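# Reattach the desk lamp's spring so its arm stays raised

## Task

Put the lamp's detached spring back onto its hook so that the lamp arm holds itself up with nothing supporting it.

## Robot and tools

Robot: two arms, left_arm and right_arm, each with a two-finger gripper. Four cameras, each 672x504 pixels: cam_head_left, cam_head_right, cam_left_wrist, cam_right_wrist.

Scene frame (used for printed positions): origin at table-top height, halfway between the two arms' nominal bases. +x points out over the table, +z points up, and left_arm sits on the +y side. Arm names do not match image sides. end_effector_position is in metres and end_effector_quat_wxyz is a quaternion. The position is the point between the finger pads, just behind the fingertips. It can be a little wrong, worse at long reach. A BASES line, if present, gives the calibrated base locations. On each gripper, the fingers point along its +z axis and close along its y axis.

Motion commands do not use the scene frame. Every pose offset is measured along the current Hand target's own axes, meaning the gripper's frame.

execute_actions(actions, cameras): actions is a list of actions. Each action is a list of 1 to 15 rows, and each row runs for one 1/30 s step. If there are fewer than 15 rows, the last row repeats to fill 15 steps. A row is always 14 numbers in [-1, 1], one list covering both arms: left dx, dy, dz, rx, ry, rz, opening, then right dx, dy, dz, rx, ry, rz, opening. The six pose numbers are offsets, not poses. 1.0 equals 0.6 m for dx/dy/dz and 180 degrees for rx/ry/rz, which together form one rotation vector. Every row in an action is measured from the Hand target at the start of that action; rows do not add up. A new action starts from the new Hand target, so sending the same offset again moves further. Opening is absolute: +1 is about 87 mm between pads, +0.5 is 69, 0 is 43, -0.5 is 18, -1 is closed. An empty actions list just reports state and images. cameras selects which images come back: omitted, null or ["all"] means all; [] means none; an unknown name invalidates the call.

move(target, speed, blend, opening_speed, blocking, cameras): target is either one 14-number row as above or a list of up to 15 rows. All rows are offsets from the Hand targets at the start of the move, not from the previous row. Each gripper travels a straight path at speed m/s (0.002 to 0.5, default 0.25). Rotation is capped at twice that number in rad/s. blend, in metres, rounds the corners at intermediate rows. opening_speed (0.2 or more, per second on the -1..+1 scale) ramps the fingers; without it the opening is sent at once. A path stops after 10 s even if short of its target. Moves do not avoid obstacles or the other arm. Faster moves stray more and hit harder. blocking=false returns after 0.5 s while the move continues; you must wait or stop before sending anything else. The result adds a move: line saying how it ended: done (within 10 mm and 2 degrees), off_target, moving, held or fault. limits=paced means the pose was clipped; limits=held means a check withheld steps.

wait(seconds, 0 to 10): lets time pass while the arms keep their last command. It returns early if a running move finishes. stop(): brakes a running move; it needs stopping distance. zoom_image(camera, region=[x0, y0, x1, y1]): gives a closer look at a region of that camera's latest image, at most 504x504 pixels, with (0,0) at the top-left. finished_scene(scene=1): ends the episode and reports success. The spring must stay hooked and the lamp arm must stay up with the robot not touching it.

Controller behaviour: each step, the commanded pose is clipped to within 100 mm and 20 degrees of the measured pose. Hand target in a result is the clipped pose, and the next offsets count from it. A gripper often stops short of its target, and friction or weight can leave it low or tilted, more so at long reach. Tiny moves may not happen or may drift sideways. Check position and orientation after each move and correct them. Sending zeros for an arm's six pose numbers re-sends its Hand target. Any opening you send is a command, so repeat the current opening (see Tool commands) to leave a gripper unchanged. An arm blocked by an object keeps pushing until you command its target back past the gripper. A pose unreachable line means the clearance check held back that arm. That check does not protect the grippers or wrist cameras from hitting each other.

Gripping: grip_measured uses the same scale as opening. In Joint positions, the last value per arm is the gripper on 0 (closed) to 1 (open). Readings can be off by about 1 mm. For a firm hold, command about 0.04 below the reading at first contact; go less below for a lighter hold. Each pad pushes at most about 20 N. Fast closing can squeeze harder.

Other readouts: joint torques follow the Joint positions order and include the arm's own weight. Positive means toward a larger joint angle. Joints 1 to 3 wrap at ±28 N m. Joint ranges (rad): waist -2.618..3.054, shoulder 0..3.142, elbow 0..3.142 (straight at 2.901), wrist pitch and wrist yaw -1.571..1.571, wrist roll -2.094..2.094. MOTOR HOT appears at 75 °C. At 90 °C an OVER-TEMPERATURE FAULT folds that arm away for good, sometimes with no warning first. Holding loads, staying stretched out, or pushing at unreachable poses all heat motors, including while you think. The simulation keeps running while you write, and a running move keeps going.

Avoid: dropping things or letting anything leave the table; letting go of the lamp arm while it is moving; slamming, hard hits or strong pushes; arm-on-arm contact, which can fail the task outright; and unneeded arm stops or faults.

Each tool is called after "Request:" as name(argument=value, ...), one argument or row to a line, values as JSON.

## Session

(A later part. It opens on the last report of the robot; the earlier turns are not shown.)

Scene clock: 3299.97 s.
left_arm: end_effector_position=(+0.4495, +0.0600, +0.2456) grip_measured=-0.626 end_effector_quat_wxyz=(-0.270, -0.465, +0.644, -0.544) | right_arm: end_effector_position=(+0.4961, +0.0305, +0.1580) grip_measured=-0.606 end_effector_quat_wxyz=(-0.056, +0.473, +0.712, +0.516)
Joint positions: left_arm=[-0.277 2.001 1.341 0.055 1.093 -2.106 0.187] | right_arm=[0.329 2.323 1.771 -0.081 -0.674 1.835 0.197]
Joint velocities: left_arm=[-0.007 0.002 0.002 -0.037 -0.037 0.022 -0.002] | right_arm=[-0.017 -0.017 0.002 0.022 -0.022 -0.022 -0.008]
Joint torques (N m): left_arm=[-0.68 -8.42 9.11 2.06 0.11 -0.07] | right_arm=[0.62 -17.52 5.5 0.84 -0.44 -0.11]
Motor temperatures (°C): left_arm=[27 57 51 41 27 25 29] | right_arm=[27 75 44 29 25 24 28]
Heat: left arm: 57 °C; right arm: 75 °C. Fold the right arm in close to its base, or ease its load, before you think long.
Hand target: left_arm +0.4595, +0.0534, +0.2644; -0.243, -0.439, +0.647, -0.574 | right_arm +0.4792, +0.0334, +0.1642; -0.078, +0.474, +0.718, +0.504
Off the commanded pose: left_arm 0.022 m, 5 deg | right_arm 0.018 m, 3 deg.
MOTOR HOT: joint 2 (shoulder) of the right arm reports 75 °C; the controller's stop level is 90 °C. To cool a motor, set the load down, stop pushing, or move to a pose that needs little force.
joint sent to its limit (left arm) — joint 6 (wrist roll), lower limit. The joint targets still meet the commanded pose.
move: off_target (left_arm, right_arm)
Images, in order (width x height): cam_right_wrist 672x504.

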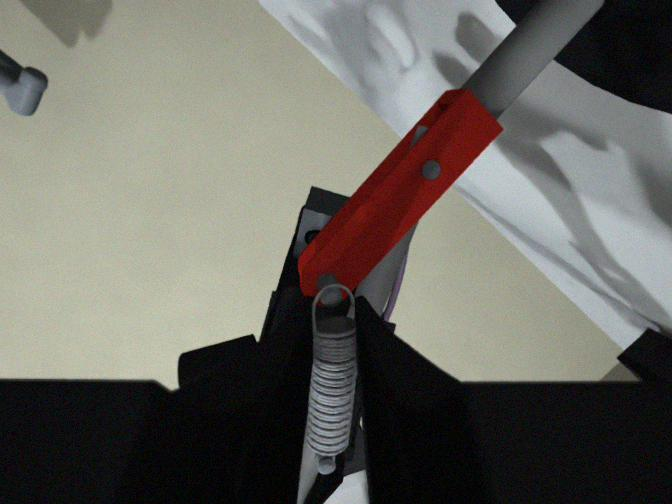

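Request:
move(
  target=[0,0,0,0,0,0,-0.67,0,0,0,0,0,0,-0.5],
  opening_speed=0.3,
  speed=0.015,
  cameras=["cam_right_wrist"],
)

Request:
zoom_image(
  camera="cam_right_wrist",
  region=[300, 260, 372, 332],
)

Scene clock: 3326.93 s.
left_arm: end_effector_position=(+0.4495, +0.0600, +0.2456) grip_measured=-0.626 end_effector_quat_wxyz=(-0.270, -0.465, +0.644, -0.544) | right_arm: end_effector_position=(+0.4939, +0.0303, +0.1575) grip_measured=-0.500 end_effector_quat_wxyz=(-0.061, +0.475, +0.713, +0.512)
Joint positions: left_arm=[-0.277 2.001 1.341 0.055 1.093 -2.106 0.187] | right_arm=[0.329 2.319 1.771 -0.097 -0.678 1.836 0.25]
Joint velocities: left_arm=[-0.017 -0.007 0.007 -0.081 -0.007 -0.022 -0.008] | right_arm=[0.032 0.002 0.002 -0.066 0.037 -0.037 0.01]
Joint torques (N m): left_arm=[-0.68 -8.42 9.11 2.06 0.11 -0.07] | right_arm=[0.59 -17.25 5.5 0.97 -0.38 -0.12]
Motor temperatures (°C): left_arm=[27 57 52 41 27 25 29] | right_arm=[27 85 43 29 25 24 28]
Heat: left arm: 57 °C; right arm: 85 °C. Fold the right arm in close to its base, or ease its load, before you think long.
Hand target: left_arm +0.4595, +0.0534, +0.2644; -0.243, -0.439, +0.647, -0.574 | right_arm +0.4792, +0.0333, +0.1643; -0.078, +0.474, +0.718, +0.504
Off the commanded pose: left_arm 0.022 m, 5 deg | right_arm 0.016 m, 2 deg.
MOTOR HOT: still on. Joint 2 (shoulder) of the right arm reports 85 °C.
joint sent to its limit (left arm) — joint 6 (wrist roll), lower limit. The joint targets still meet the commanded pose.
move: off_target (left_arm, right_arm)
Images, in order (width x height): cam_right_wrist 672x504.

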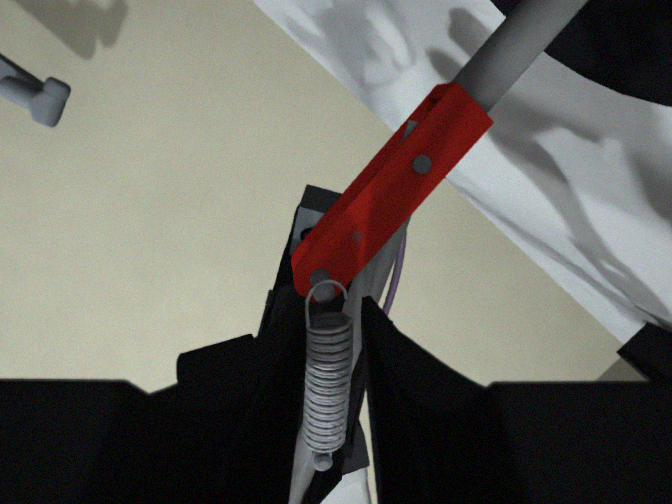

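Scaled by 7.000 from the camera's 672x504 image, which has a finer 960x720 frame.

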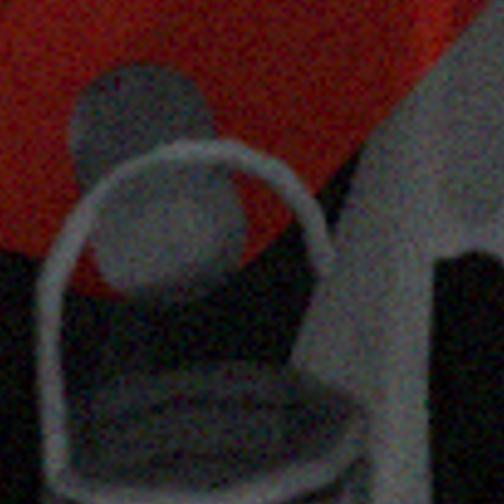

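Request:
move(
  target=[
    [0,0,0,0,0,0,-0.67,0,0,-0.02,0,0,0,0.0],
    [0,0,0,0,0,0,-0.67,-0.03,0,-0.08,0,0,0,0.0],
    [0,0,0,0,0,0,-0.67,-0.06,0,-0.14,0,0,0,0.0],
  ],
  opening_speed=0.5,
  speed=0.03,
  cameras=["cam_right_wrist"],
)

Scene clock: 3340.43 s.
left_arm: end_effector_position=(+0.4495, +0.0600, +0.2456) grip_measured=-0.626 end_effector_quat_wxyz=(-0.270, -0.465, +0.644, -0.544) | right_arm: end_effector_position=(+0.4733, -0.0521, +0.1683) grip_measured=+0.000 end_effector_quat_wxyz=(-0.085, +0.481, +0.717, +0.498)
Joint positions: left_arm=[-0.277 2.001 1.341 0.055 1.093 -2.106 0.187] | right_arm=[0.167 2.195 1.651 -0.259 -0.823 1.681 0.5]
Joint velocities: left_arm=[-0.017 -0.012 0.017 0.037 0.007 0.022 -0.005] | right_arm=[-0.012 0.017 -0.002 0.037 -0.022 0.095 -0.001]
Joint torques (N m): left_arm=[-0.68 -8.4 9.1 2.06 0.11 -0.07] | right_arm=[-0.9 -16.5 6.22 1.13 -0.34 -0.21]
Motor temperatures (°C): left_arm=[27 57 52 41 27 25 29] | right_arm=[27 85 43 30 25 24 27]
Heat: left arm: 57 °C; right arm: 85 °C. Fold the right arm in close to its base, or ease its load, before you think long.
Hand target: left_arm +0.4595, +0.0534, +0.2644; -0.243, -0.439, +0.647, -0.574 | right_arm +0.4683, -0.0555, +0.1826; -0.079, +0.474, +0.718, +0.504
Off the commanded pose: left_arm 0.022 m, 5 deg | right_arm 0.016 m, 1 deg.
MOTOR HOT: still on. Joint 2 (shoulder) of the right arm reports 85 °C.
joint sent to its limit (left arm) — joint 6 (wrist roll), lower limit. The joint targets still meet the commanded pose.
move: off_target (left_arm, right_arm)
Images, in order (width x height): cam_right_wrist 672x504.

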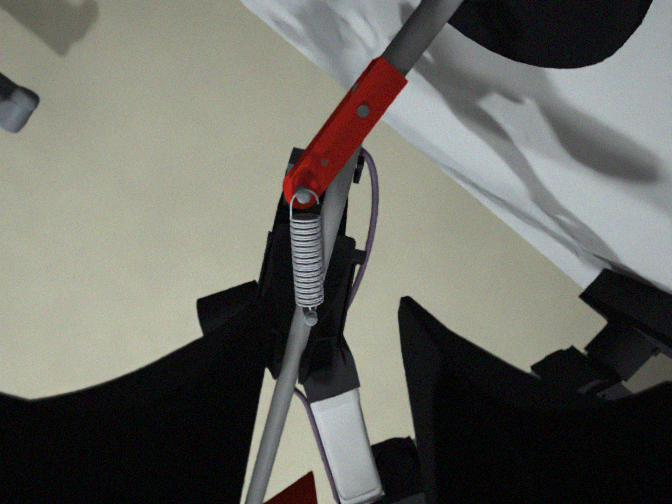

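Request:
move(
  target=[0,0,0,0,0,0,-0.67,0.030,-0.161,-0.077,0,0,0,0.0],
  speed=0.08,
  cameras=["cam_right_wrist"],
)

Request:
zoom_image(
  camera="cam_right_wrist",
  region=[240, 120, 360, 240],
)

Scene clock: 3346.10 s.
left_arm: end_effector_position=(+0.4495, +0.0600, +0.2456) grip_measured=-0.626 end_effector_quat_wxyz=(-0.270, -0.465, +0.644, -0.544) | right_arm: end_effector_position=(+0.3676, -0.0831, +0.1427) grip_measured=+0.000 end_effector_quat_wxyz=(-0.094, +0.486, +0.717, +0.491)
Joint positions: left_arm=[-0.277 2.001 1.341 0.055 1.093 -2.106 0.187] | right_arm=[0.125 1.872 1.069 -0.064 -0.853 1.63 0.5]
Joint velocities: left_arm=[0.002 -0.032 0.002 -0.037 -0.007 0.007 -0.002] | right_arm=[-0.007 -0.022 -0.007 0.007 0.066 0.051 0.001]
Joint torques (N m): left_arm=[-0.68 -8.4 9.11 2.06 0.11 -0.07] | right_arm=[-0.94 -12.15 5.64 1.37 -0.36 -0.19]
Motor temperatures (°C): left_arm=[27 57 52 41 27 25 29] | right_arm=[27 86 43 30 25 24 27]
Heat: left arm: 57 °C; right arm: 86 °C. Fold the right arm in close to its base, or ease its load, before you think long.
Hand target: left_arm +0.4595, +0.0534, +0.2644; -0.243, -0.439, +0.647, -0.574 | right_arm +0.3676, -0.0859, +0.1531; -0.079, +0.474, +0.718, +0.504
Off the commanded pose: left_arm 0.022 m, 5 deg | right_arm 0.011 m, 3 deg.
MOTOR HOT: still on. Joint 2 (shoulder) of the right arm reports 86 °C.
joint sent to its limit (left arm) — joint 6 (wrist roll), lower limit. The joint targets still meet the commanded pose.
move: off_target (left_arm, right_arm)
Images, in order (width x height): cam_right_wrist 672x504.

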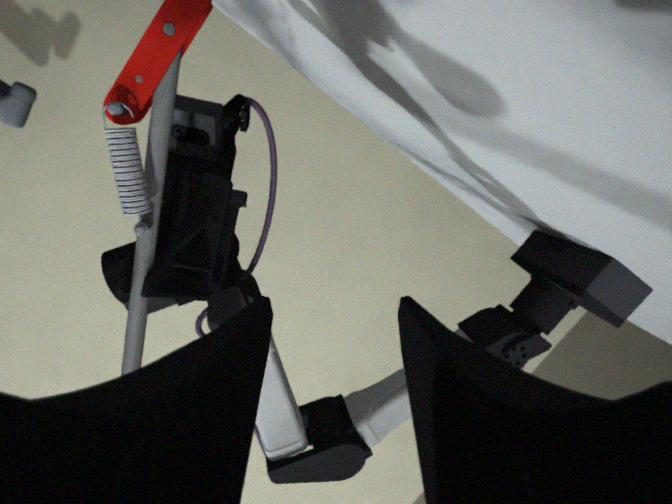

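Scaled by 4.200 from the camera's 672x504 image, which has a finer 960x720 frame.

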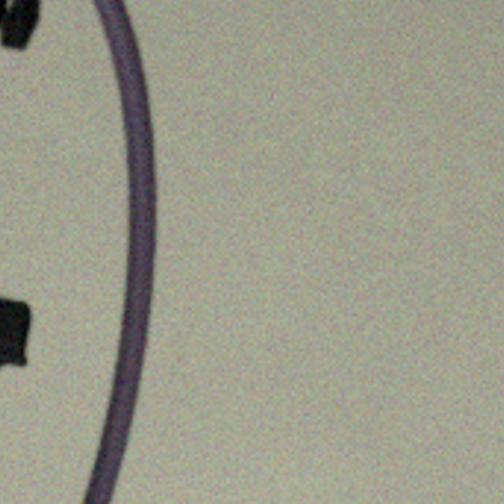

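Request:
zoom_image(
  camera="cam_right_wrist",
  region=[84, 76, 168, 160],
)

Request:
move(
  target=[0,0,0,0,0,0,-0.67,0.0,-0.17,-0.077,0,0,0,0.0],
  speed=0.08,
  cameras=["cam_right_wrist"],
)

Scaled by 6.000 from the camera's 672x504 image, which has a finer 960x720 frame.

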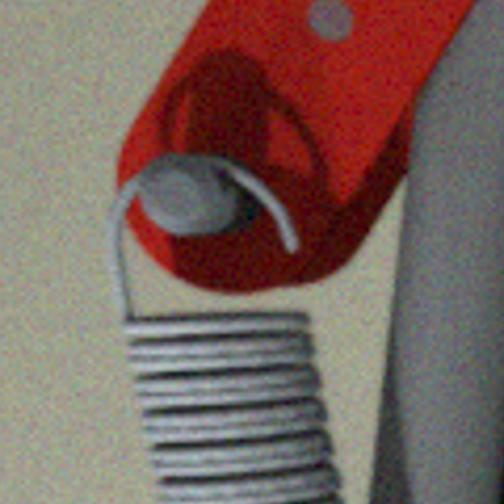

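Scene clock: 3350.07 s.
left_arm: end_effector_position=(+0.4495, +0.0600, +0.2456) grip_measured=-0.626 end_effector_quat_wxyz=(-0.270, -0.465, +0.644, -0.544) | right_arm: end_effector_position=(+0.2721, -0.1252, +0.1041) grip_measured=+0.000 end_effector_quat_wxyz=(-0.093, +0.484, +0.716, +0.494)
Joint positions: left_arm=[-0.277 2.001 1.341 0.055 1.093 -2.106 0.187] | right_arm=[0.004 1.66 0.626 0.056 -0.931 1.48 0.5]
Joint velocities: left_arm=[-0.017 -0.002 -0.032 -0.066 -0.037 -0.007 -0.008] | right_arm=[-0.007 -0.017 0.002 -0.037 -0.051 -0.051 -0.011]
Joint torques (N m): left_arm=[-0.68 -8.42 9.1 2.06 0.11 -0.07] | right_arm=[-0.85 -8.36 4.9 1.25 -0.42 -0.17]
Motor temperatures (°C): left_arm=[27 57 52 41 27 25 29] | right_arm=[27 84 43 30 25 24 27]
Heat: left arm: 57 °C; right arm: 84 °C. Fold the right arm in close to its base, or ease its load, before you think long.
Hand target: left_arm +0.4595, +0.0534, +0.2644; -0.243, -0.439, +0.647, -0.574 | right_arm +0.2726, -0.1269, +0.1096; -0.080, +0.474, +0.718, +0.504
Off the commanded pose: left_arm 0.022 m, 5 deg | right_arm 0.006 m, 2 deg.
MOTOR HOT: still on. Joint 2 (shoulder) of the right arm reports 84 °C.
joint sent to its limit (left arm) — joint 6 (wrist roll), lower limit. The joint targets still meet the commanded pose.
move: off_target (left_arm)
Images, in order (width x height): cam_right_wrist 672x504.

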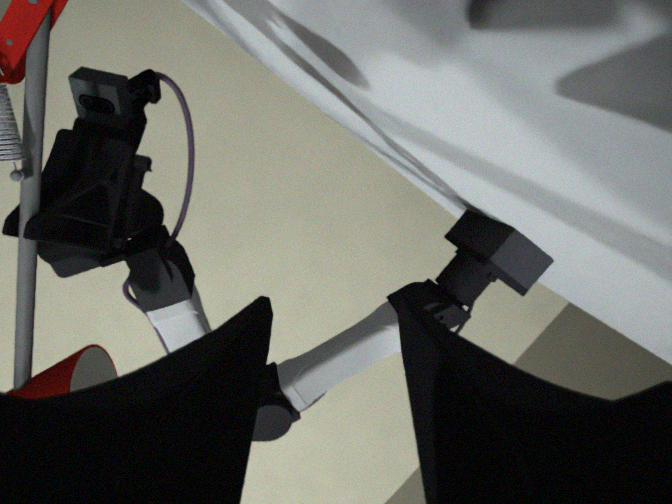

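Request:
move(
  target=[0,0,0,0,0,0,-0.5,0,0,0,0,0,0,0.0],
  opening_speed=0.2,
  speed=0.02,
  cameras=["cam_left_wrist", "cam_right_wrist"],
)

Scene clock: 3360.10 s.
left_arm: end_effector_position=(+0.4543, +0.0587, +0.2542) grip_measured=-0.500 end_effector_quat_wxyz=(-0.256, -0.454, +0.647, -0.557) | right_arm: end_effector_position=(+0.2721, -0.1252, +0.1042) grip_measured=+0.000 end_effector_quat_wxyz=(-0.093, +0.483, +0.717, +0.494)
Joint positions: left_arm=[-0.278 2.001 1.36 0.08 1.084 -2.106 0.25] | right_arm=[0.004 1.66 0.626 0.057 -0.931 1.479 0.5]
Joint velocities: left_arm=[0.002 -0.022 -0.017 0.037 -0.022 -0.007 -0.01] | right_arm=[-0.027 -0.007 0.007 0.037 0.037 -0.037 -0.001]
Joint torques (N m): left_arm=[-0.62 -8.16 8.08 1.84 0.16 -0.07] | right_arm=[-0.88 -8.35 4.88 1.23 -0.4 -0.19]
Motor temperatures (°C): left_arm=[27 57 52 41 27 25 29] | right_arm=[26 77 43 30 25 24 27]
Heat: left arm: 57 °C; right arm: 77 °C. Fold the right arm in close to its base, or ease its load, before you think long.
Hand target: left_arm +0.4595, +0.0534, +0.2644; -0.243, -0.439, +0.647, -0.574 | right_arm +0.2726, -0.1269, +0.1095; -0.080, +0.474, +0.718, +0.504
Off the commanded pose: left_arm 0.013 m, 3 deg | right_arm 0.006 m, 2 deg.
MOTOR HOT: still on. Joint 2 (shoulder) of the right arm reports 77 °C.
joint sent to its limit (left arm) — joint 6 (wrist roll), lower limit. The joint targets still meet the commanded pose.
move: off_target (left_arm)
Images, in order (width x height): cam_left_wrist 672x504, cam_right_wrist 672x504.

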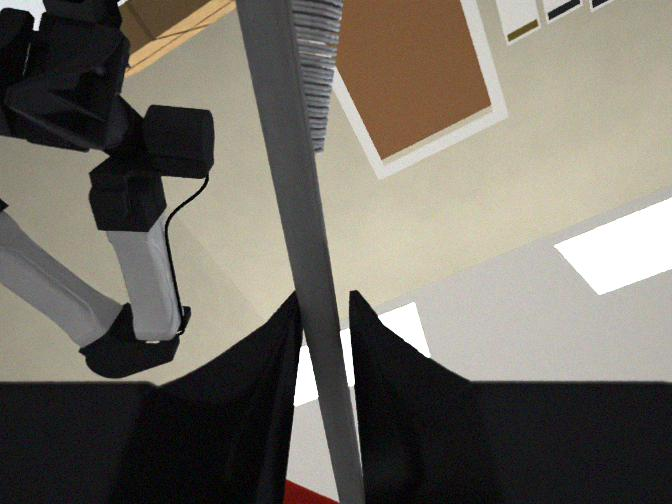

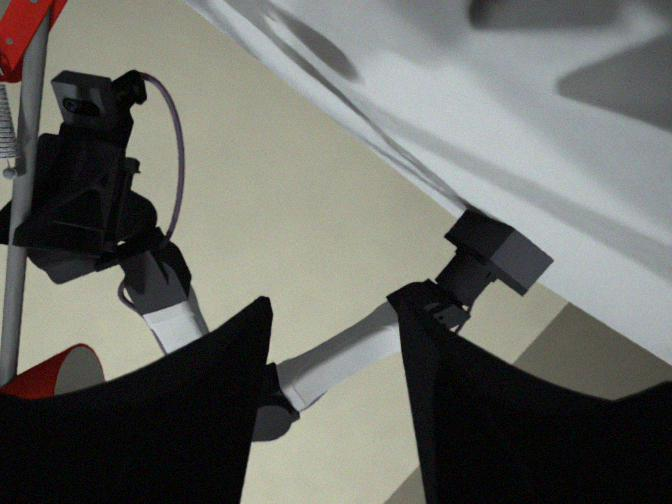

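Request:
move(
  target=[0,0.0155,-0.0062,0,0,0,-0.5,0,0,0,0,0,0,0.0],
  speed=0.02,
  cameras=["cam_left_wrist", "cam_right_wrist"],
)

Scene clock: 3372.80 s.
left_arm: end_effector_position=(+0.4523, +0.0592, +0.2495) grip_measured=-0.500 end_effector_quat_wxyz=(-0.254, -0.452, +0.647, -0.559) | right_arm: end_effector_position=(+0.2721, -0.1251, +0.1042) grip_measured=+0.000 end_effector_quat_wxyz=(-0.093, +0.483, +0.717, +0.494)
Joint positions: left_arm=[-0.278 2.001 1.336 0.111 1.084 -2.106 0.25] | right_arm=[0.004 1.66 0.626 0.057 -0.932 1.479 0.5]
Joint velocities: left_arm=[0.012 -0.012 -0.007 -0.022 0.007 -0.066 0.004] | right_arm=[-0.012 0.017 -0.002 0.066 -0.022 -0.051 0.004]
Joint torques (N m): left_arm=[-0.44 -10.02 5.65 1.83 0.17 -0.07] | right_arm=[-0.85 -8.36 4.86 1.23 -0.4 -0.18]
Motor temperatures (°C): left_arm=[27 57 51 40 27 25 29] | right_arm=[26 72 42 30 24 24 27]
Heat: left arm: 57 °C; right arm: 72 °C. Fold the right arm in close to its base, or ease its load, before you think long.
Hand target: left_arm +0.4509, +0.0565, +0.2602; -0.243, -0.439, +0.647, -0.574 | right_arm +0.2726, -0.1269, +0.1096; -0.080, +0.474, +0.718, +0.504
Off the commanded pose: left_arm 0.011 m, 3 deg | right_arm 0.006 m, 2 deg.
MOTOR HOT: still on. Joint 2 (shoulder) of the right arm reports 72 °C.
joint sent to its limit (left arm) — joint 6 (wrist roll), lower limit. The joint targets still meet the commanded pose.
move: off_target (left_arm)
Images, in order (width x height): cam_left_wrist 672x504, cam_right_wrist 672x504.

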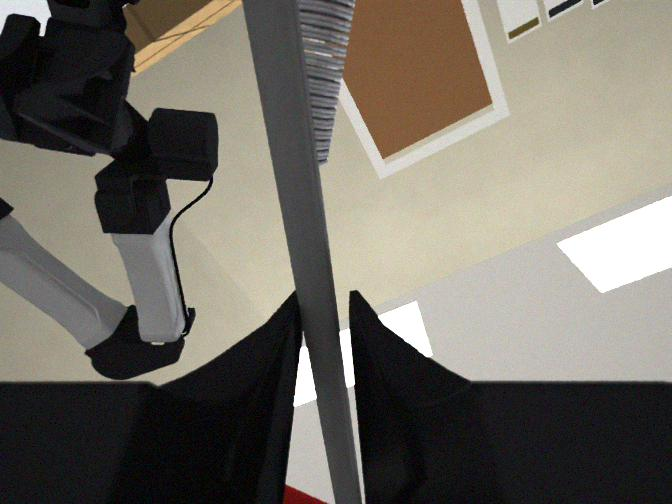

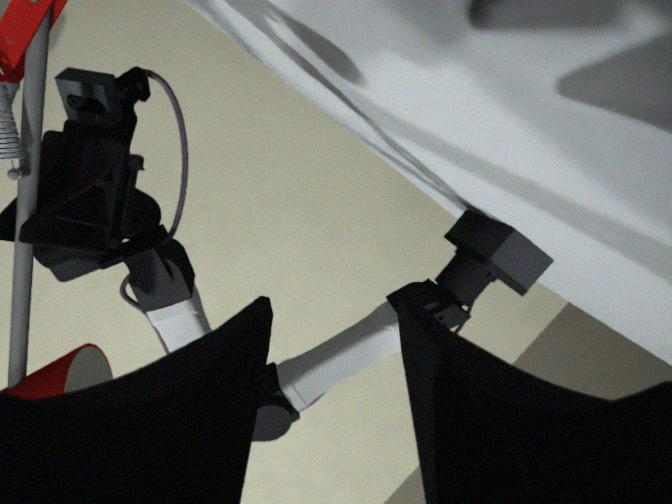

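Request:
move(
  target=[0,0.0155,-0.0062,0,0,0,-0.5,0,0,0,0,0,0,0.0],
  speed=0.02,
  cameras=["cam_left_wrist", "cam_right_wrist"],
)

Scene clock: 3375.70 s.
left_arm: end_effector_position=(+0.4450, +0.0609, +0.2339) grip_measured=-0.500 end_effector_quat_wxyz=(-0.261, -0.459, +0.646, -0.551) | right_arm: end_effector_position=(+0.2721, -0.1251, +0.1042) grip_measured=+0.000 end_effector_quat_wxyz=(-0.093, +0.483, +0.717, +0.494)
Joint positions: left_arm=[-0.278 2.001 1.28 0.141 1.085 -2.106 0.25] | right_arm=[0.004 1.66 0.626 0.057 -0.932 1.479 0.5]
Joint velocities: left_arm=[0.002 -0.002 0.002 0.066 -0.037 0.007 -0.013] | right_arm=[-0.017 -0.002 -0.017 -0.007 -0.11 0.007 0.001]
Joint torques (N m): left_arm=[-0.28 -11.86 5.57 1.8 0.19 -0.07] | right_arm=[-0.87 -8.36 4.86 1.23 -0.41 -0.19]
Motor temperatures (°C): left_arm=[27 57 51 40 27 25 29] | right_arm=[26 71 42 30 24 24 27]
Heat: left arm: 57 °C; right arm: 71 °C.
Hand target: left_arm +0.4423, +0.0597, +0.2562; -0.243, -0.439, +0.647, -0.574 | right_arm +0.2726, -0.1269, +0.1096; -0.080, +0.474, +0.718, +0.504
Off the commanded pose: left_arm 0.022 m, 4 deg | right_arm 0.006 m, 2 deg.
MOTOR HOT: cleared for the motors of the right arm.
joint sent to its limit (left arm) — joint 6 (wrist roll), lower limit. The joint targets still meet the commanded pose.
move: off_target (left_arm)
Images, in order (width x height): cam_left_wrist 672x504, cam_right_wrist 672x504.

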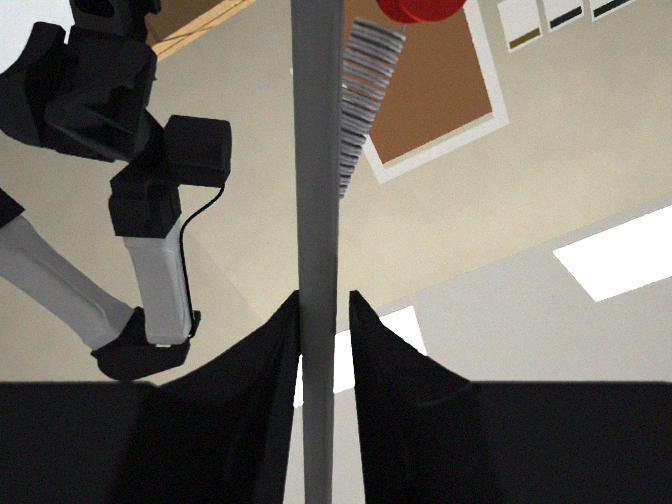

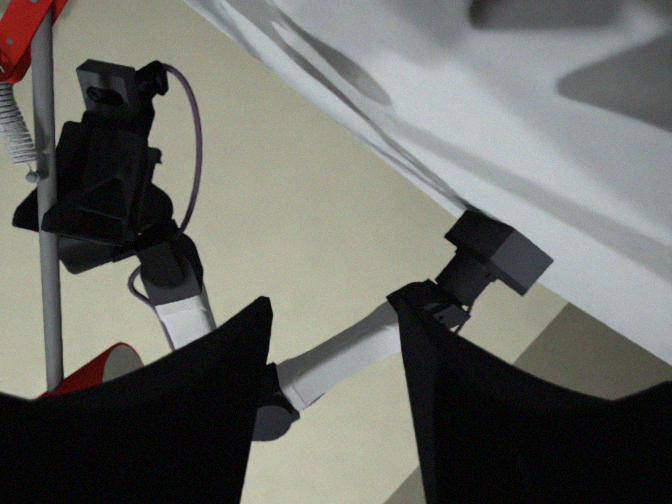

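Request:
move(
  target=[0,0.0124,-0.0050,0,0,0,-0.5,0,0,0,0,0,0,0.0],
  speed=0.015,
  cameras=["cam_left_wrist", "cam_right_wrist"],
)

Scene clock: 3378.93 s.
left_arm: end_effector_position=(+0.4378, +0.0627, +0.2313) grip_measured=-0.500 end_effector_quat_wxyz=(-0.260, -0.458, +0.646, -0.552) | right_arm: end_effector_position=(+0.2721, -0.1251, +0.1042) grip_measured=+0.000 end_effector_quat_wxyz=(-0.093, +0.483, +0.717, +0.494)
Joint positions: left_arm=[-0.278 1.981 1.238 0.166 1.085 -2.106 0.25] | right_arm=[0.004 1.66 0.626 0.057 -0.932 1.479 0.5]
Joint velocities: left_arm=[0.017 0.002 0.002 -0.007 0.007 -0.051 -0.007] | right_arm=[0.002 -0.007 -0.002 -0.037 -0.022 -0.066 0.006]
Joint torques (N m): left_arm=[-0.12 -11.67 5.49 1.8 0.2 -0.07] | right_arm=[-0.85 -8.36 4.88 1.24 -0.4 -0.18]
Motor temperatures (°C): left_arm=[27 58 50 40 27 25 29] | right_arm=[26 70 42 30 24 24 27]
Heat: left arm: 58 °C; right arm: 70 °C.
Hand target: left_arm +0.4355, +0.0622, +0.2532; -0.243, -0.439, +0.647, -0.574 | right_arm +0.2725, -0.1269, +0.1095; -0.080, +0.474, +0.718, +0.504
Off the commanded pose: left_arm 0.022 m, 4 deg | right_arm 0.006 m, 2 deg.
joint sent to its limit (left arm) — joint 6 (wrist roll), lower limit. The joint targets still meet the commanded pose.
move: off_target (left_arm)
Images, in order (width x height): cam_left_wrist 672x504, cam_right_wrist 672x504.

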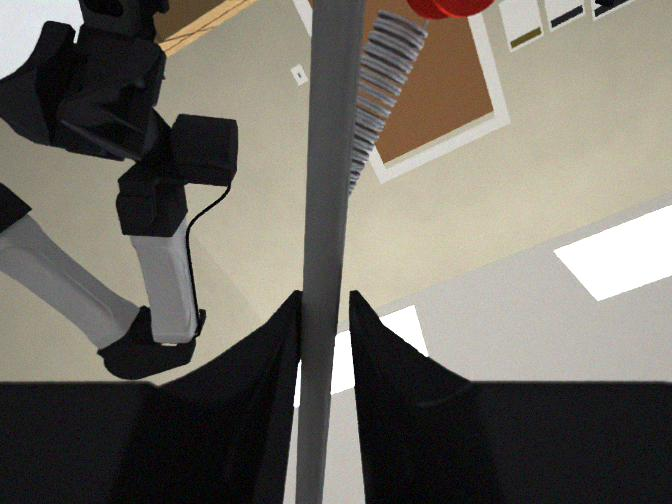

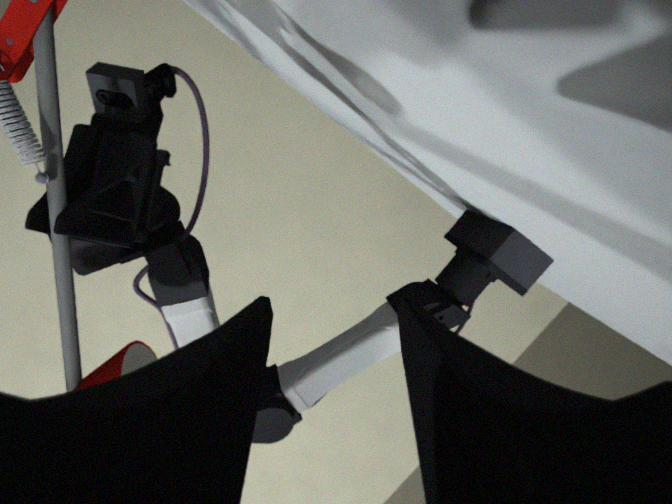

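Request:
move(
  target=[0,0.0155,-0.0062,0,0,0,-0.5,0,0,0,0,0,0,0.0],
  speed=0.015,
  cameras=["cam_left_wrist", "cam_right_wrist"],
)

Request:
zoom_image(
  camera="cam_left_wrist",
  region=[252, 250, 412, 370],
)

Scene clock: 3383.63 s.
left_arm: end_effector_position=(+0.4287, +0.0649, +0.2280) grip_measured=-0.500 end_effector_quat_wxyz=(-0.260, -0.458, +0.646, -0.553) | right_arm: end_effector_position=(+0.2721, -0.1251, +0.1042) grip_measured=+0.000 end_effector_quat_wxyz=(-0.093, +0.483, +0.717, +0.494)
Joint positions: left_arm=[-0.278 1.956 1.185 0.195 1.085 -2.106 0.25] | right_arm=[0.004 1.66 0.626 0.057 -0.932 1.479 0.5]
Joint velocities: left_arm=[-0.017 -0.012 -0.012 0.022 -0.081 0.022 -0.01] | right_arm=[-0.002 -0.022 -0.007 -0.051 0.007 -0.022 -0.001]
Joint torques (N m): left_arm=[0.1 -11.36 5.42 1.8 0.22 -0.07] | right_arm=[-0.83 -8.36 4.88 1.23 -0.4 -0.19]
Motor temperatures (°C): left_arm=[27 58 50 40 27 25 29] | right_arm=[26 68 42 30 24 24 27]
Heat: left arm: 58 °C; right arm: 68 °C.
Hand target: left_arm +0.4269, +0.0653, +0.2490; -0.243, -0.439, +0.647, -0.574 | right_arm +0.2725, -0.1269, +0.1095; -0.080, +0.474, +0.718, +0.504
Off the commanded pose: left_arm 0.021 m, 4 deg | right_arm 0.006 m, 2 deg.
joint sent to its limit (left arm) — joint 6 (wrist roll), lower limit. The joint targets still meet the commanded pose.
move: off_target (left_arm)
Images, in order (width x height): cam_left_wrist 672x504, cam_right_wrist 672x504.

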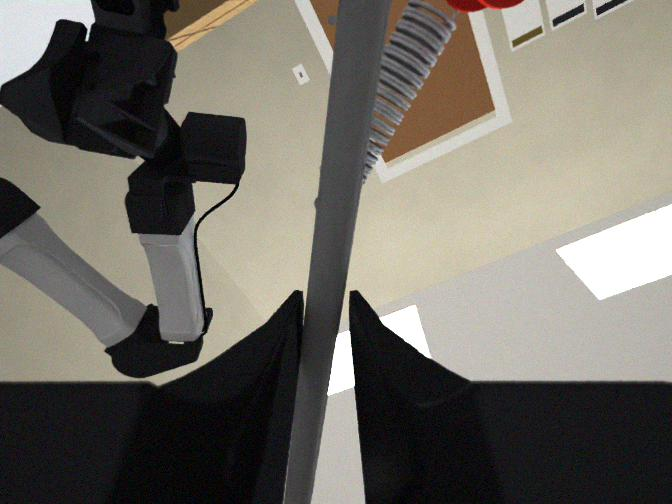

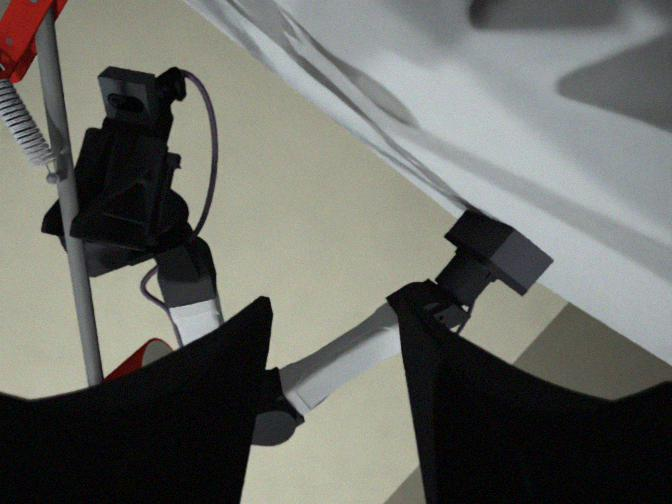

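Scaled by 3.150 from the camera's 672x504 image, which has a finer 960x720 frame.

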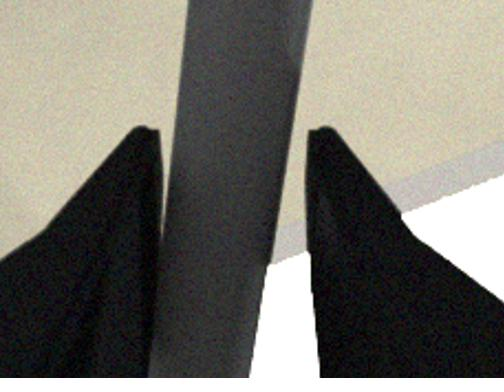

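Request:
zoom_image(
  camera="cam_left_wrist",
  region=[240, 350, 400, 504],
)

Request:
zoom_image(
  camera="cam_right_wrist",
  region=[0, 0, 120, 200],
)

Scaled by 3.150 from the camera's 672x504 image, which has a finer 960x720 frame.

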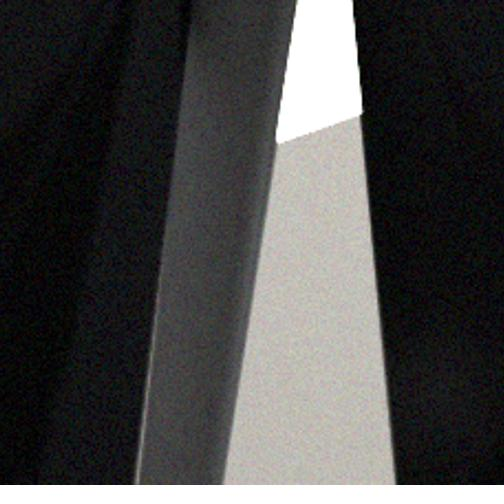

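Scaled by 2.520 from the camera's 672x504 image, which has a finer 960x720 frame.

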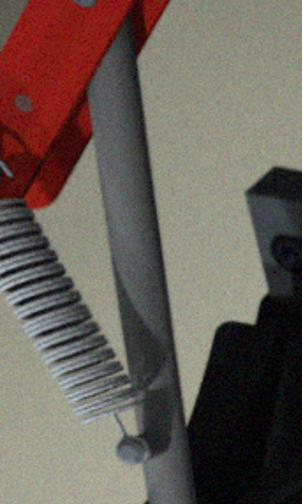

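Request:
move(
  target=[0,0,0,0,0,0,-0.5,0,0.13,0,0,0,0,0.0],
  speed=0.08,
  cameras=["cam_left_wrist", "cam_right_wrist"],
)

Request:
zoom_image(
  camera="cam_right_wrist",
  region=[40, 0, 200, 200],
)

Scene clock: 3393.87 s.
left_arm: end_effector_position=(+0.4288, +0.0649, +0.2281) grip_measured=-0.500 end_effector_quat_wxyz=(-0.260, -0.457, +0.646, -0.553) | right_arm: end_effector_position=(+0.3276, -0.1258, +0.1542) grip_measured=+0.000 end_effector_quat_wxyz=(-0.080, +0.475, +0.717, +0.503)
Joint positions: left_arm=[-0.278 1.956 1.185 0.197 1.085 -2.106 0.25] | right_arm=[0.004 1.707 0.918 -0.15 -0.932 1.483 0.5]
Joint velocities: left_arm=[0.012 -0.007 0.007 0.037 0.022 0.007 0.004] | right_arm=[-0.012 -0.012 -0.007 -0.066 -0.007 -0.037 0.001]
Joint torques (N m): left_arm=[0.1 -11.34 5.48 1.78 0.22 -0.07] | right_arm=[0.31 -7.06 9.62 0.94 -0.3 -0.02]
Motor temperatures (°C): left_arm=[27 60 48 39 27 25 28] | right_arm=[26 66 42 30 24 24 27]
Heat: left arm: 60 °C; right arm: 66 °C.
Hand target: left_arm +0.4269, +0.0653, +0.2491; -0.243, -0.439, +0.647, -0.574 | right_arm +0.3326, -0.1238, +0.1595; -0.080, +0.474, +0.718, +0.504
Off the commanded pose: left_arm 0.021 m, 4 deg | right_arm 0.008 m, 0 deg.
joint sent to its limit (left arm) — joint 6 (wrist roll), lower limit. The joint targets still meet the commanded pose.
move: off_target (left_arm)
Images, in order (width x height): cam_left_wrist 672x504, cam_right_wrist 672x504.

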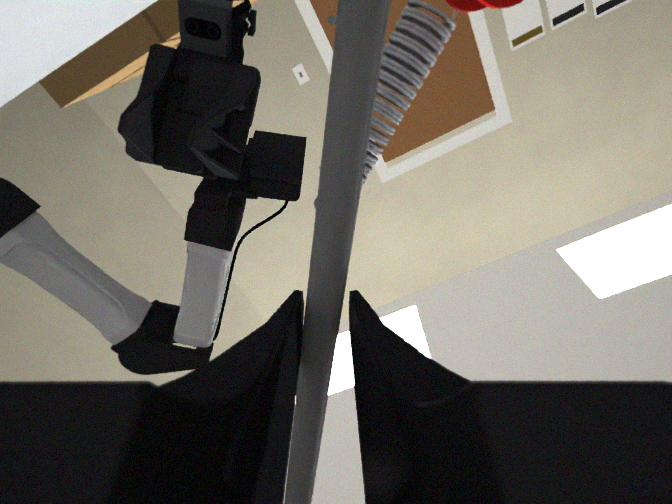

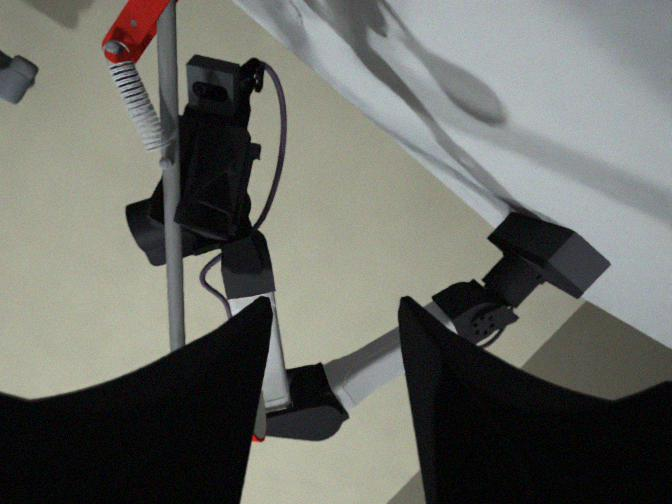

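Scaled by 2.520 from the camera's 672x504 image, which has a finer 960x720 frame.

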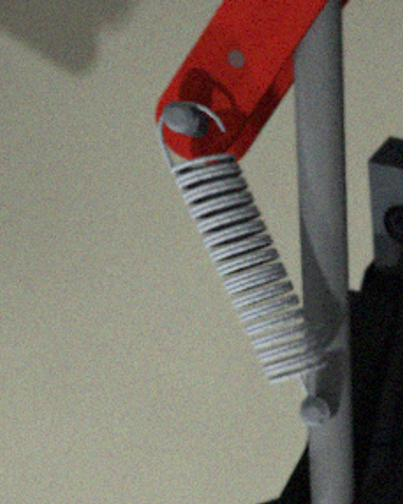

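Request:
move(
  target=[0,0.0155,-0.0062,0,0,0,-0.5,0,0,0,0,0,0,0.0],
  speed=0.015,
  cameras=["cam_left_wrist", "cam_right_wrist"],
)

Request:
zoom_image(
  camera="cam_right_wrist",
  region=[40, 0, 200, 200],
)

Scene clock: 3397.53 s.
left_arm: end_effector_position=(+0.4197, +0.0671, +0.2248) grip_measured=-0.500 end_effector_quat_wxyz=(-0.260, -0.457, +0.646, -0.553) | right_arm: end_effector_position=(+0.3275, -0.1258, +0.1541) grip_measured=+0.000 end_effector_quat_wxyz=(-0.081, +0.476, +0.717, +0.503)
Joint positions: left_arm=[-0.278 1.932 1.135 0.224 1.085 -2.106 0.25] | right_arm=[0.004 1.707 0.918 -0.151 -0.932 1.483 0.5]
Joint velocities: left_arm=[-0.002 -0.007 -0.002 0.051 -0.022 -0.066 -0.013] | right_arm=[-0.002 -0.002 -0.002 0.007 0.022 -0.022 0.006]
Joint torques (N m): left_arm=[0.31 -11.03 5.33 1.79 0.24 -0.07] | right_arm=[0.31 -7.06 9.62 0.95 -0.31 -0.01]
Motor temperatures (°C): left_arm=[27 60 48 39 27 25 28] | right_arm=[26 65 42 30 24 24 26]
Heat: left arm: 60 °C; right arm: 65 °C.
Hand target: left_arm +0.4183, +0.0684, +0.2449; -0.243, -0.439, +0.647, -0.574 | right_arm +0.3326, -0.1238, +0.1594; -0.080, +0.474, +0.718, +0.504
Off the commanded pose: left_arm 0.020 m, 4 deg | right_arm 0.008 m, 0 deg.
joint sent to its limit (left arm) — joint 6 (wrist roll), lower limit. The joint targets still meet the commanded pose.
move: off_target (left_arm)
Images, in order (width x height): cam_left_wrist 672x504, cam_right_wrist 672x504.

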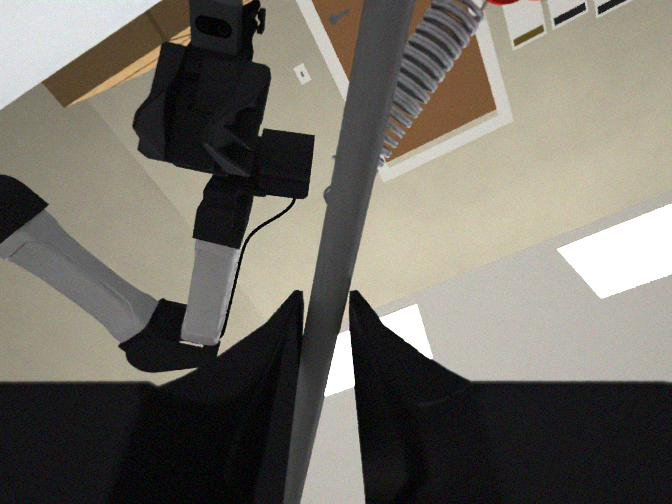

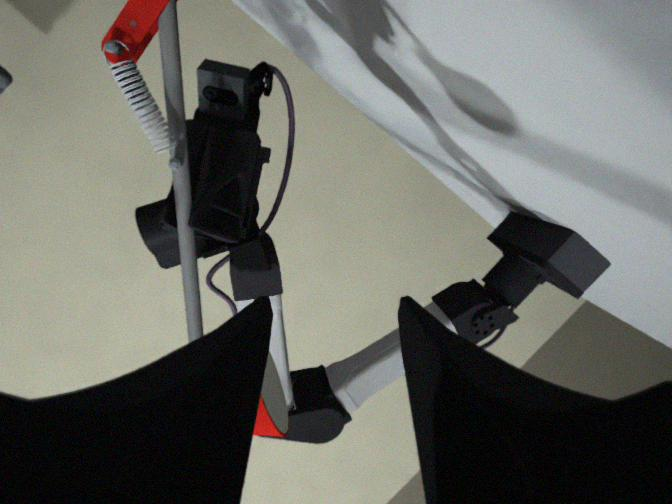

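Scaled by 2.520 from the camera's 672x504 image, which has a finer 960x720 frame.

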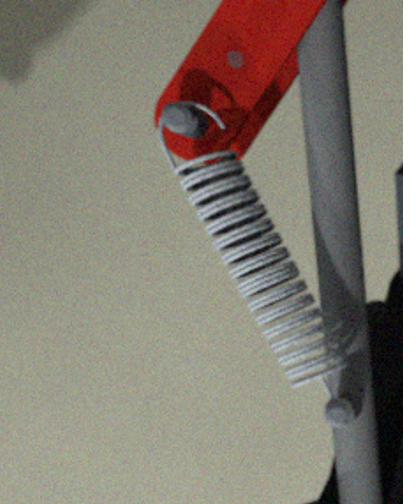

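Request:
move(
  target=[0,0,0,0,0,0,-0.25,0,0,0,0,0,0,0.0],
  opening_speed=0.2,
  speed=0.015,
  cameras=["cam_left_wrist", "cam_right_wrist"],
)

Request:
zoom_image(
  camera="cam_left_wrist",
  region=[232, 250, 432, 450],
)

Scene clock: 3418.67 s.
left_arm: end_effector_position=(+0.4198, +0.0671, +0.2250) grip_measured=-0.250 end_effector_quat_wxyz=(-0.259, -0.457, +0.646, -0.554) | right_arm: end_effector_position=(+0.3274, -0.1258, +0.1540) grip_measured=+0.000 end_effector_quat_wxyz=(-0.081, +0.476, +0.717, +0.503)
Joint positions: left_arm=[-0.278 1.932 1.134 0.227 1.085 -2.106 0.375] | right_arm=[0.004 1.707 0.918 -0.151 -0.932 1.483 0.5]
Joint velocities: left_arm=[0.002 -0.007 0.027 -0.022 -0.022 0.051 0.001] | right_arm=[-0.002 -0.007 0.007 -0.022 0.051 0.007 0.006]
Joint torques (N m): left_arm=[0.31 -11.03 5.38 1.76 0.23 -0.07] | right_arm=[0.34 -7.04 9.63 0.95 -0.31 -0.01]
Motor temperatures (°C): left_arm=[27 59 46 37 27 25 28] | right_arm=[26 60 44 30 24 24 26]
Heat: left arm: 59 °C; right arm: 60 °C.
Hand target: left_arm +0.4183, +0.0684, +0.2449; -0.243, -0.439, +0.647, -0.574 | right_arm +0.3326, -0.1238, +0.1594; -0.080, +0.474, +0.718, +0.504
Off the commanded pose: left_arm 0.020 m, 4 deg | right_arm 0.008 m, 0 deg.
joint sent to its limit (left arm) — joint 6 (wrist roll), lower limit. The joint targets still meet the commanded pose.
move: off_target (left_arm)
Images, in order (width x height): cam_left_wrist 672x504, cam_right_wrist 672x504.

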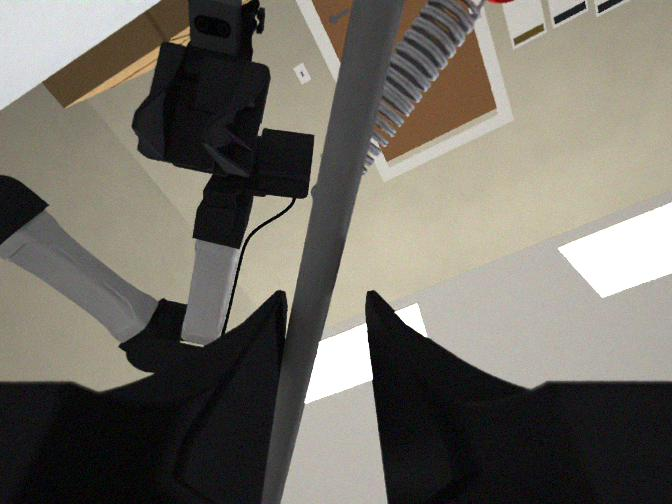

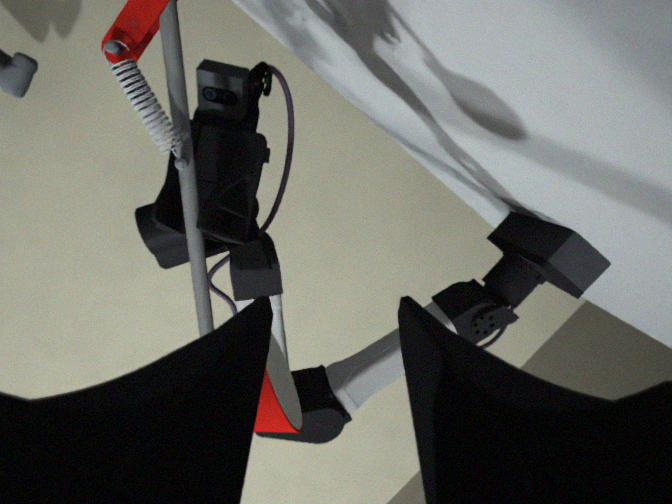

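Scaled by 2.520 from the camera's 672x504 image, which has a finer 960x720 frame.

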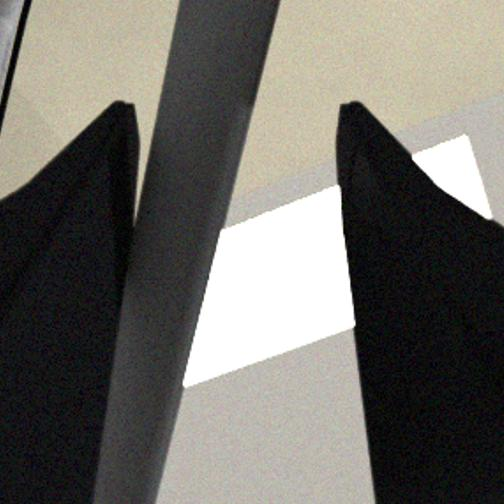

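Request:
move(
  target=[0,0,0,0,0,0,0.0,0,0,0,0,0,0,0.0],
  opening_speed=0.2,
  speed=0.015,
  cameras=["cam_left_wrist", "cam_right_wrist"],
)

Request:
zoom_image(
  camera="cam_left_wrist",
  region=[232, 250, 432, 450],
)

Request:
zoom_image(
  camera="cam_right_wrist",
  region=[60, 0, 240, 200],
)

Scene clock: 3423.97 s.
left_arm: end_effector_position=(+0.4198, +0.0671, +0.2251) grip_measured=+0.000 end_effector_quat_wxyz=(-0.259, -0.456, +0.646, -0.554) | right_arm: end_effector_position=(+0.3274, -0.1258, +0.1540) grip_measured=+0.000 end_effector_quat_wxyz=(-0.081, +0.476, +0.717, +0.503)
Joint positions: left_arm=[-0.278 1.932 1.134 0.228 1.085 -2.106 0.5] | right_arm=[0.004 1.707 0.918 -0.151 -0.932 1.483 0.5]
Joint velocities: left_arm=[-0.002 0.007 0.007 0.007 0.007 -0.022 0.009] | right_arm=[-0.017 -0.007 0.002 -0.022 -0.007 0.051 -0.001]
Joint torques (N m): left_arm=[0.32 -11.03 5.38 1.75 0.24 -0.07] | right_arm=[0.34 -7.06 9.62 0.95 -0.32 -0.01]
Motor temperatures (°C): left_arm=[27 59 46 37 27 25 28] | right_arm=[26 59 44 30 24 24 26]
Heat: left arm: 59 °C; right arm: 59 °C.
Hand target: left_arm +0.4183, +0.0684, +0.2448; -0.243, -0.439, +0.647, -0.574 | right_arm +0.3326, -0.1238, +0.1594; -0.080, +0.474, +0.718, +0.504
Off the commanded pose: left_arm 0.020 m, 3 deg | right_arm 0.008 m, 0 deg.
joint sent to its limit (left arm) — joint 6 (wrist roll), lower limit. The joint targets still meet the commanded pose.
move: off_target (left_arm)
Images, in order (width x height): cam_left_wrist 672x504, cam_right_wrist 672x504.

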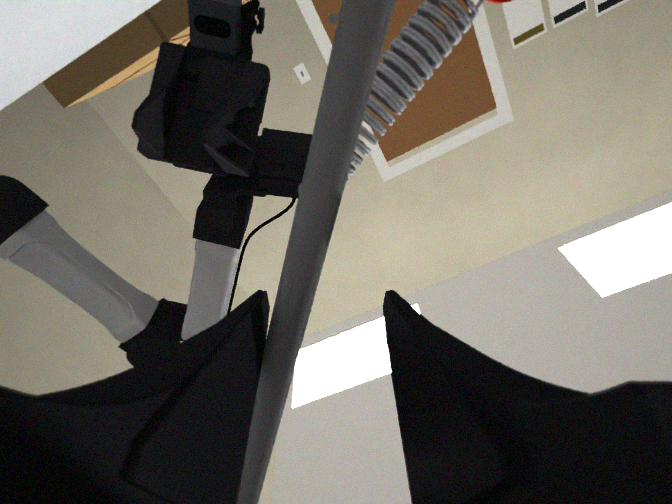

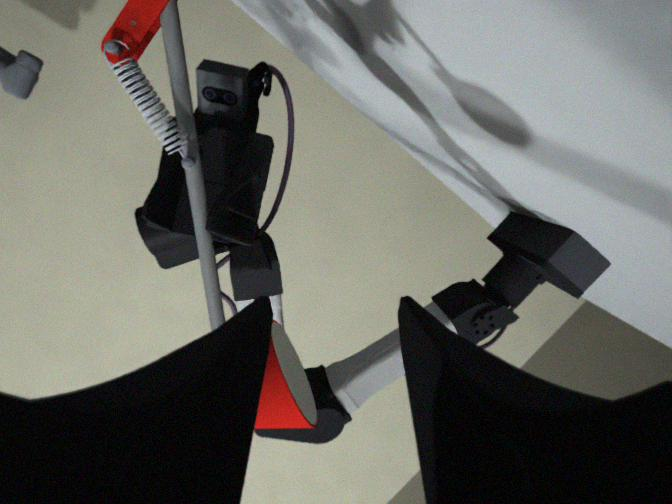

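Scaled by 2.520 from the camera's 672x504 image, which has a finer 960x720 frame.

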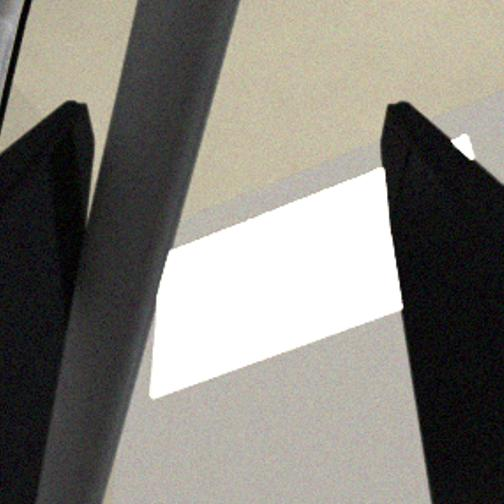

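Scaled by 2.520 from the camera's 672x504 image, which has a finer 960x720 frame.

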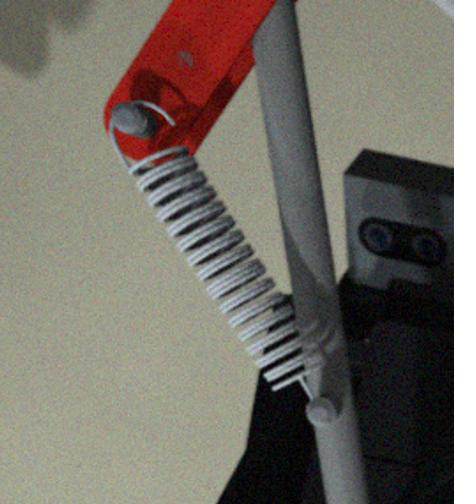

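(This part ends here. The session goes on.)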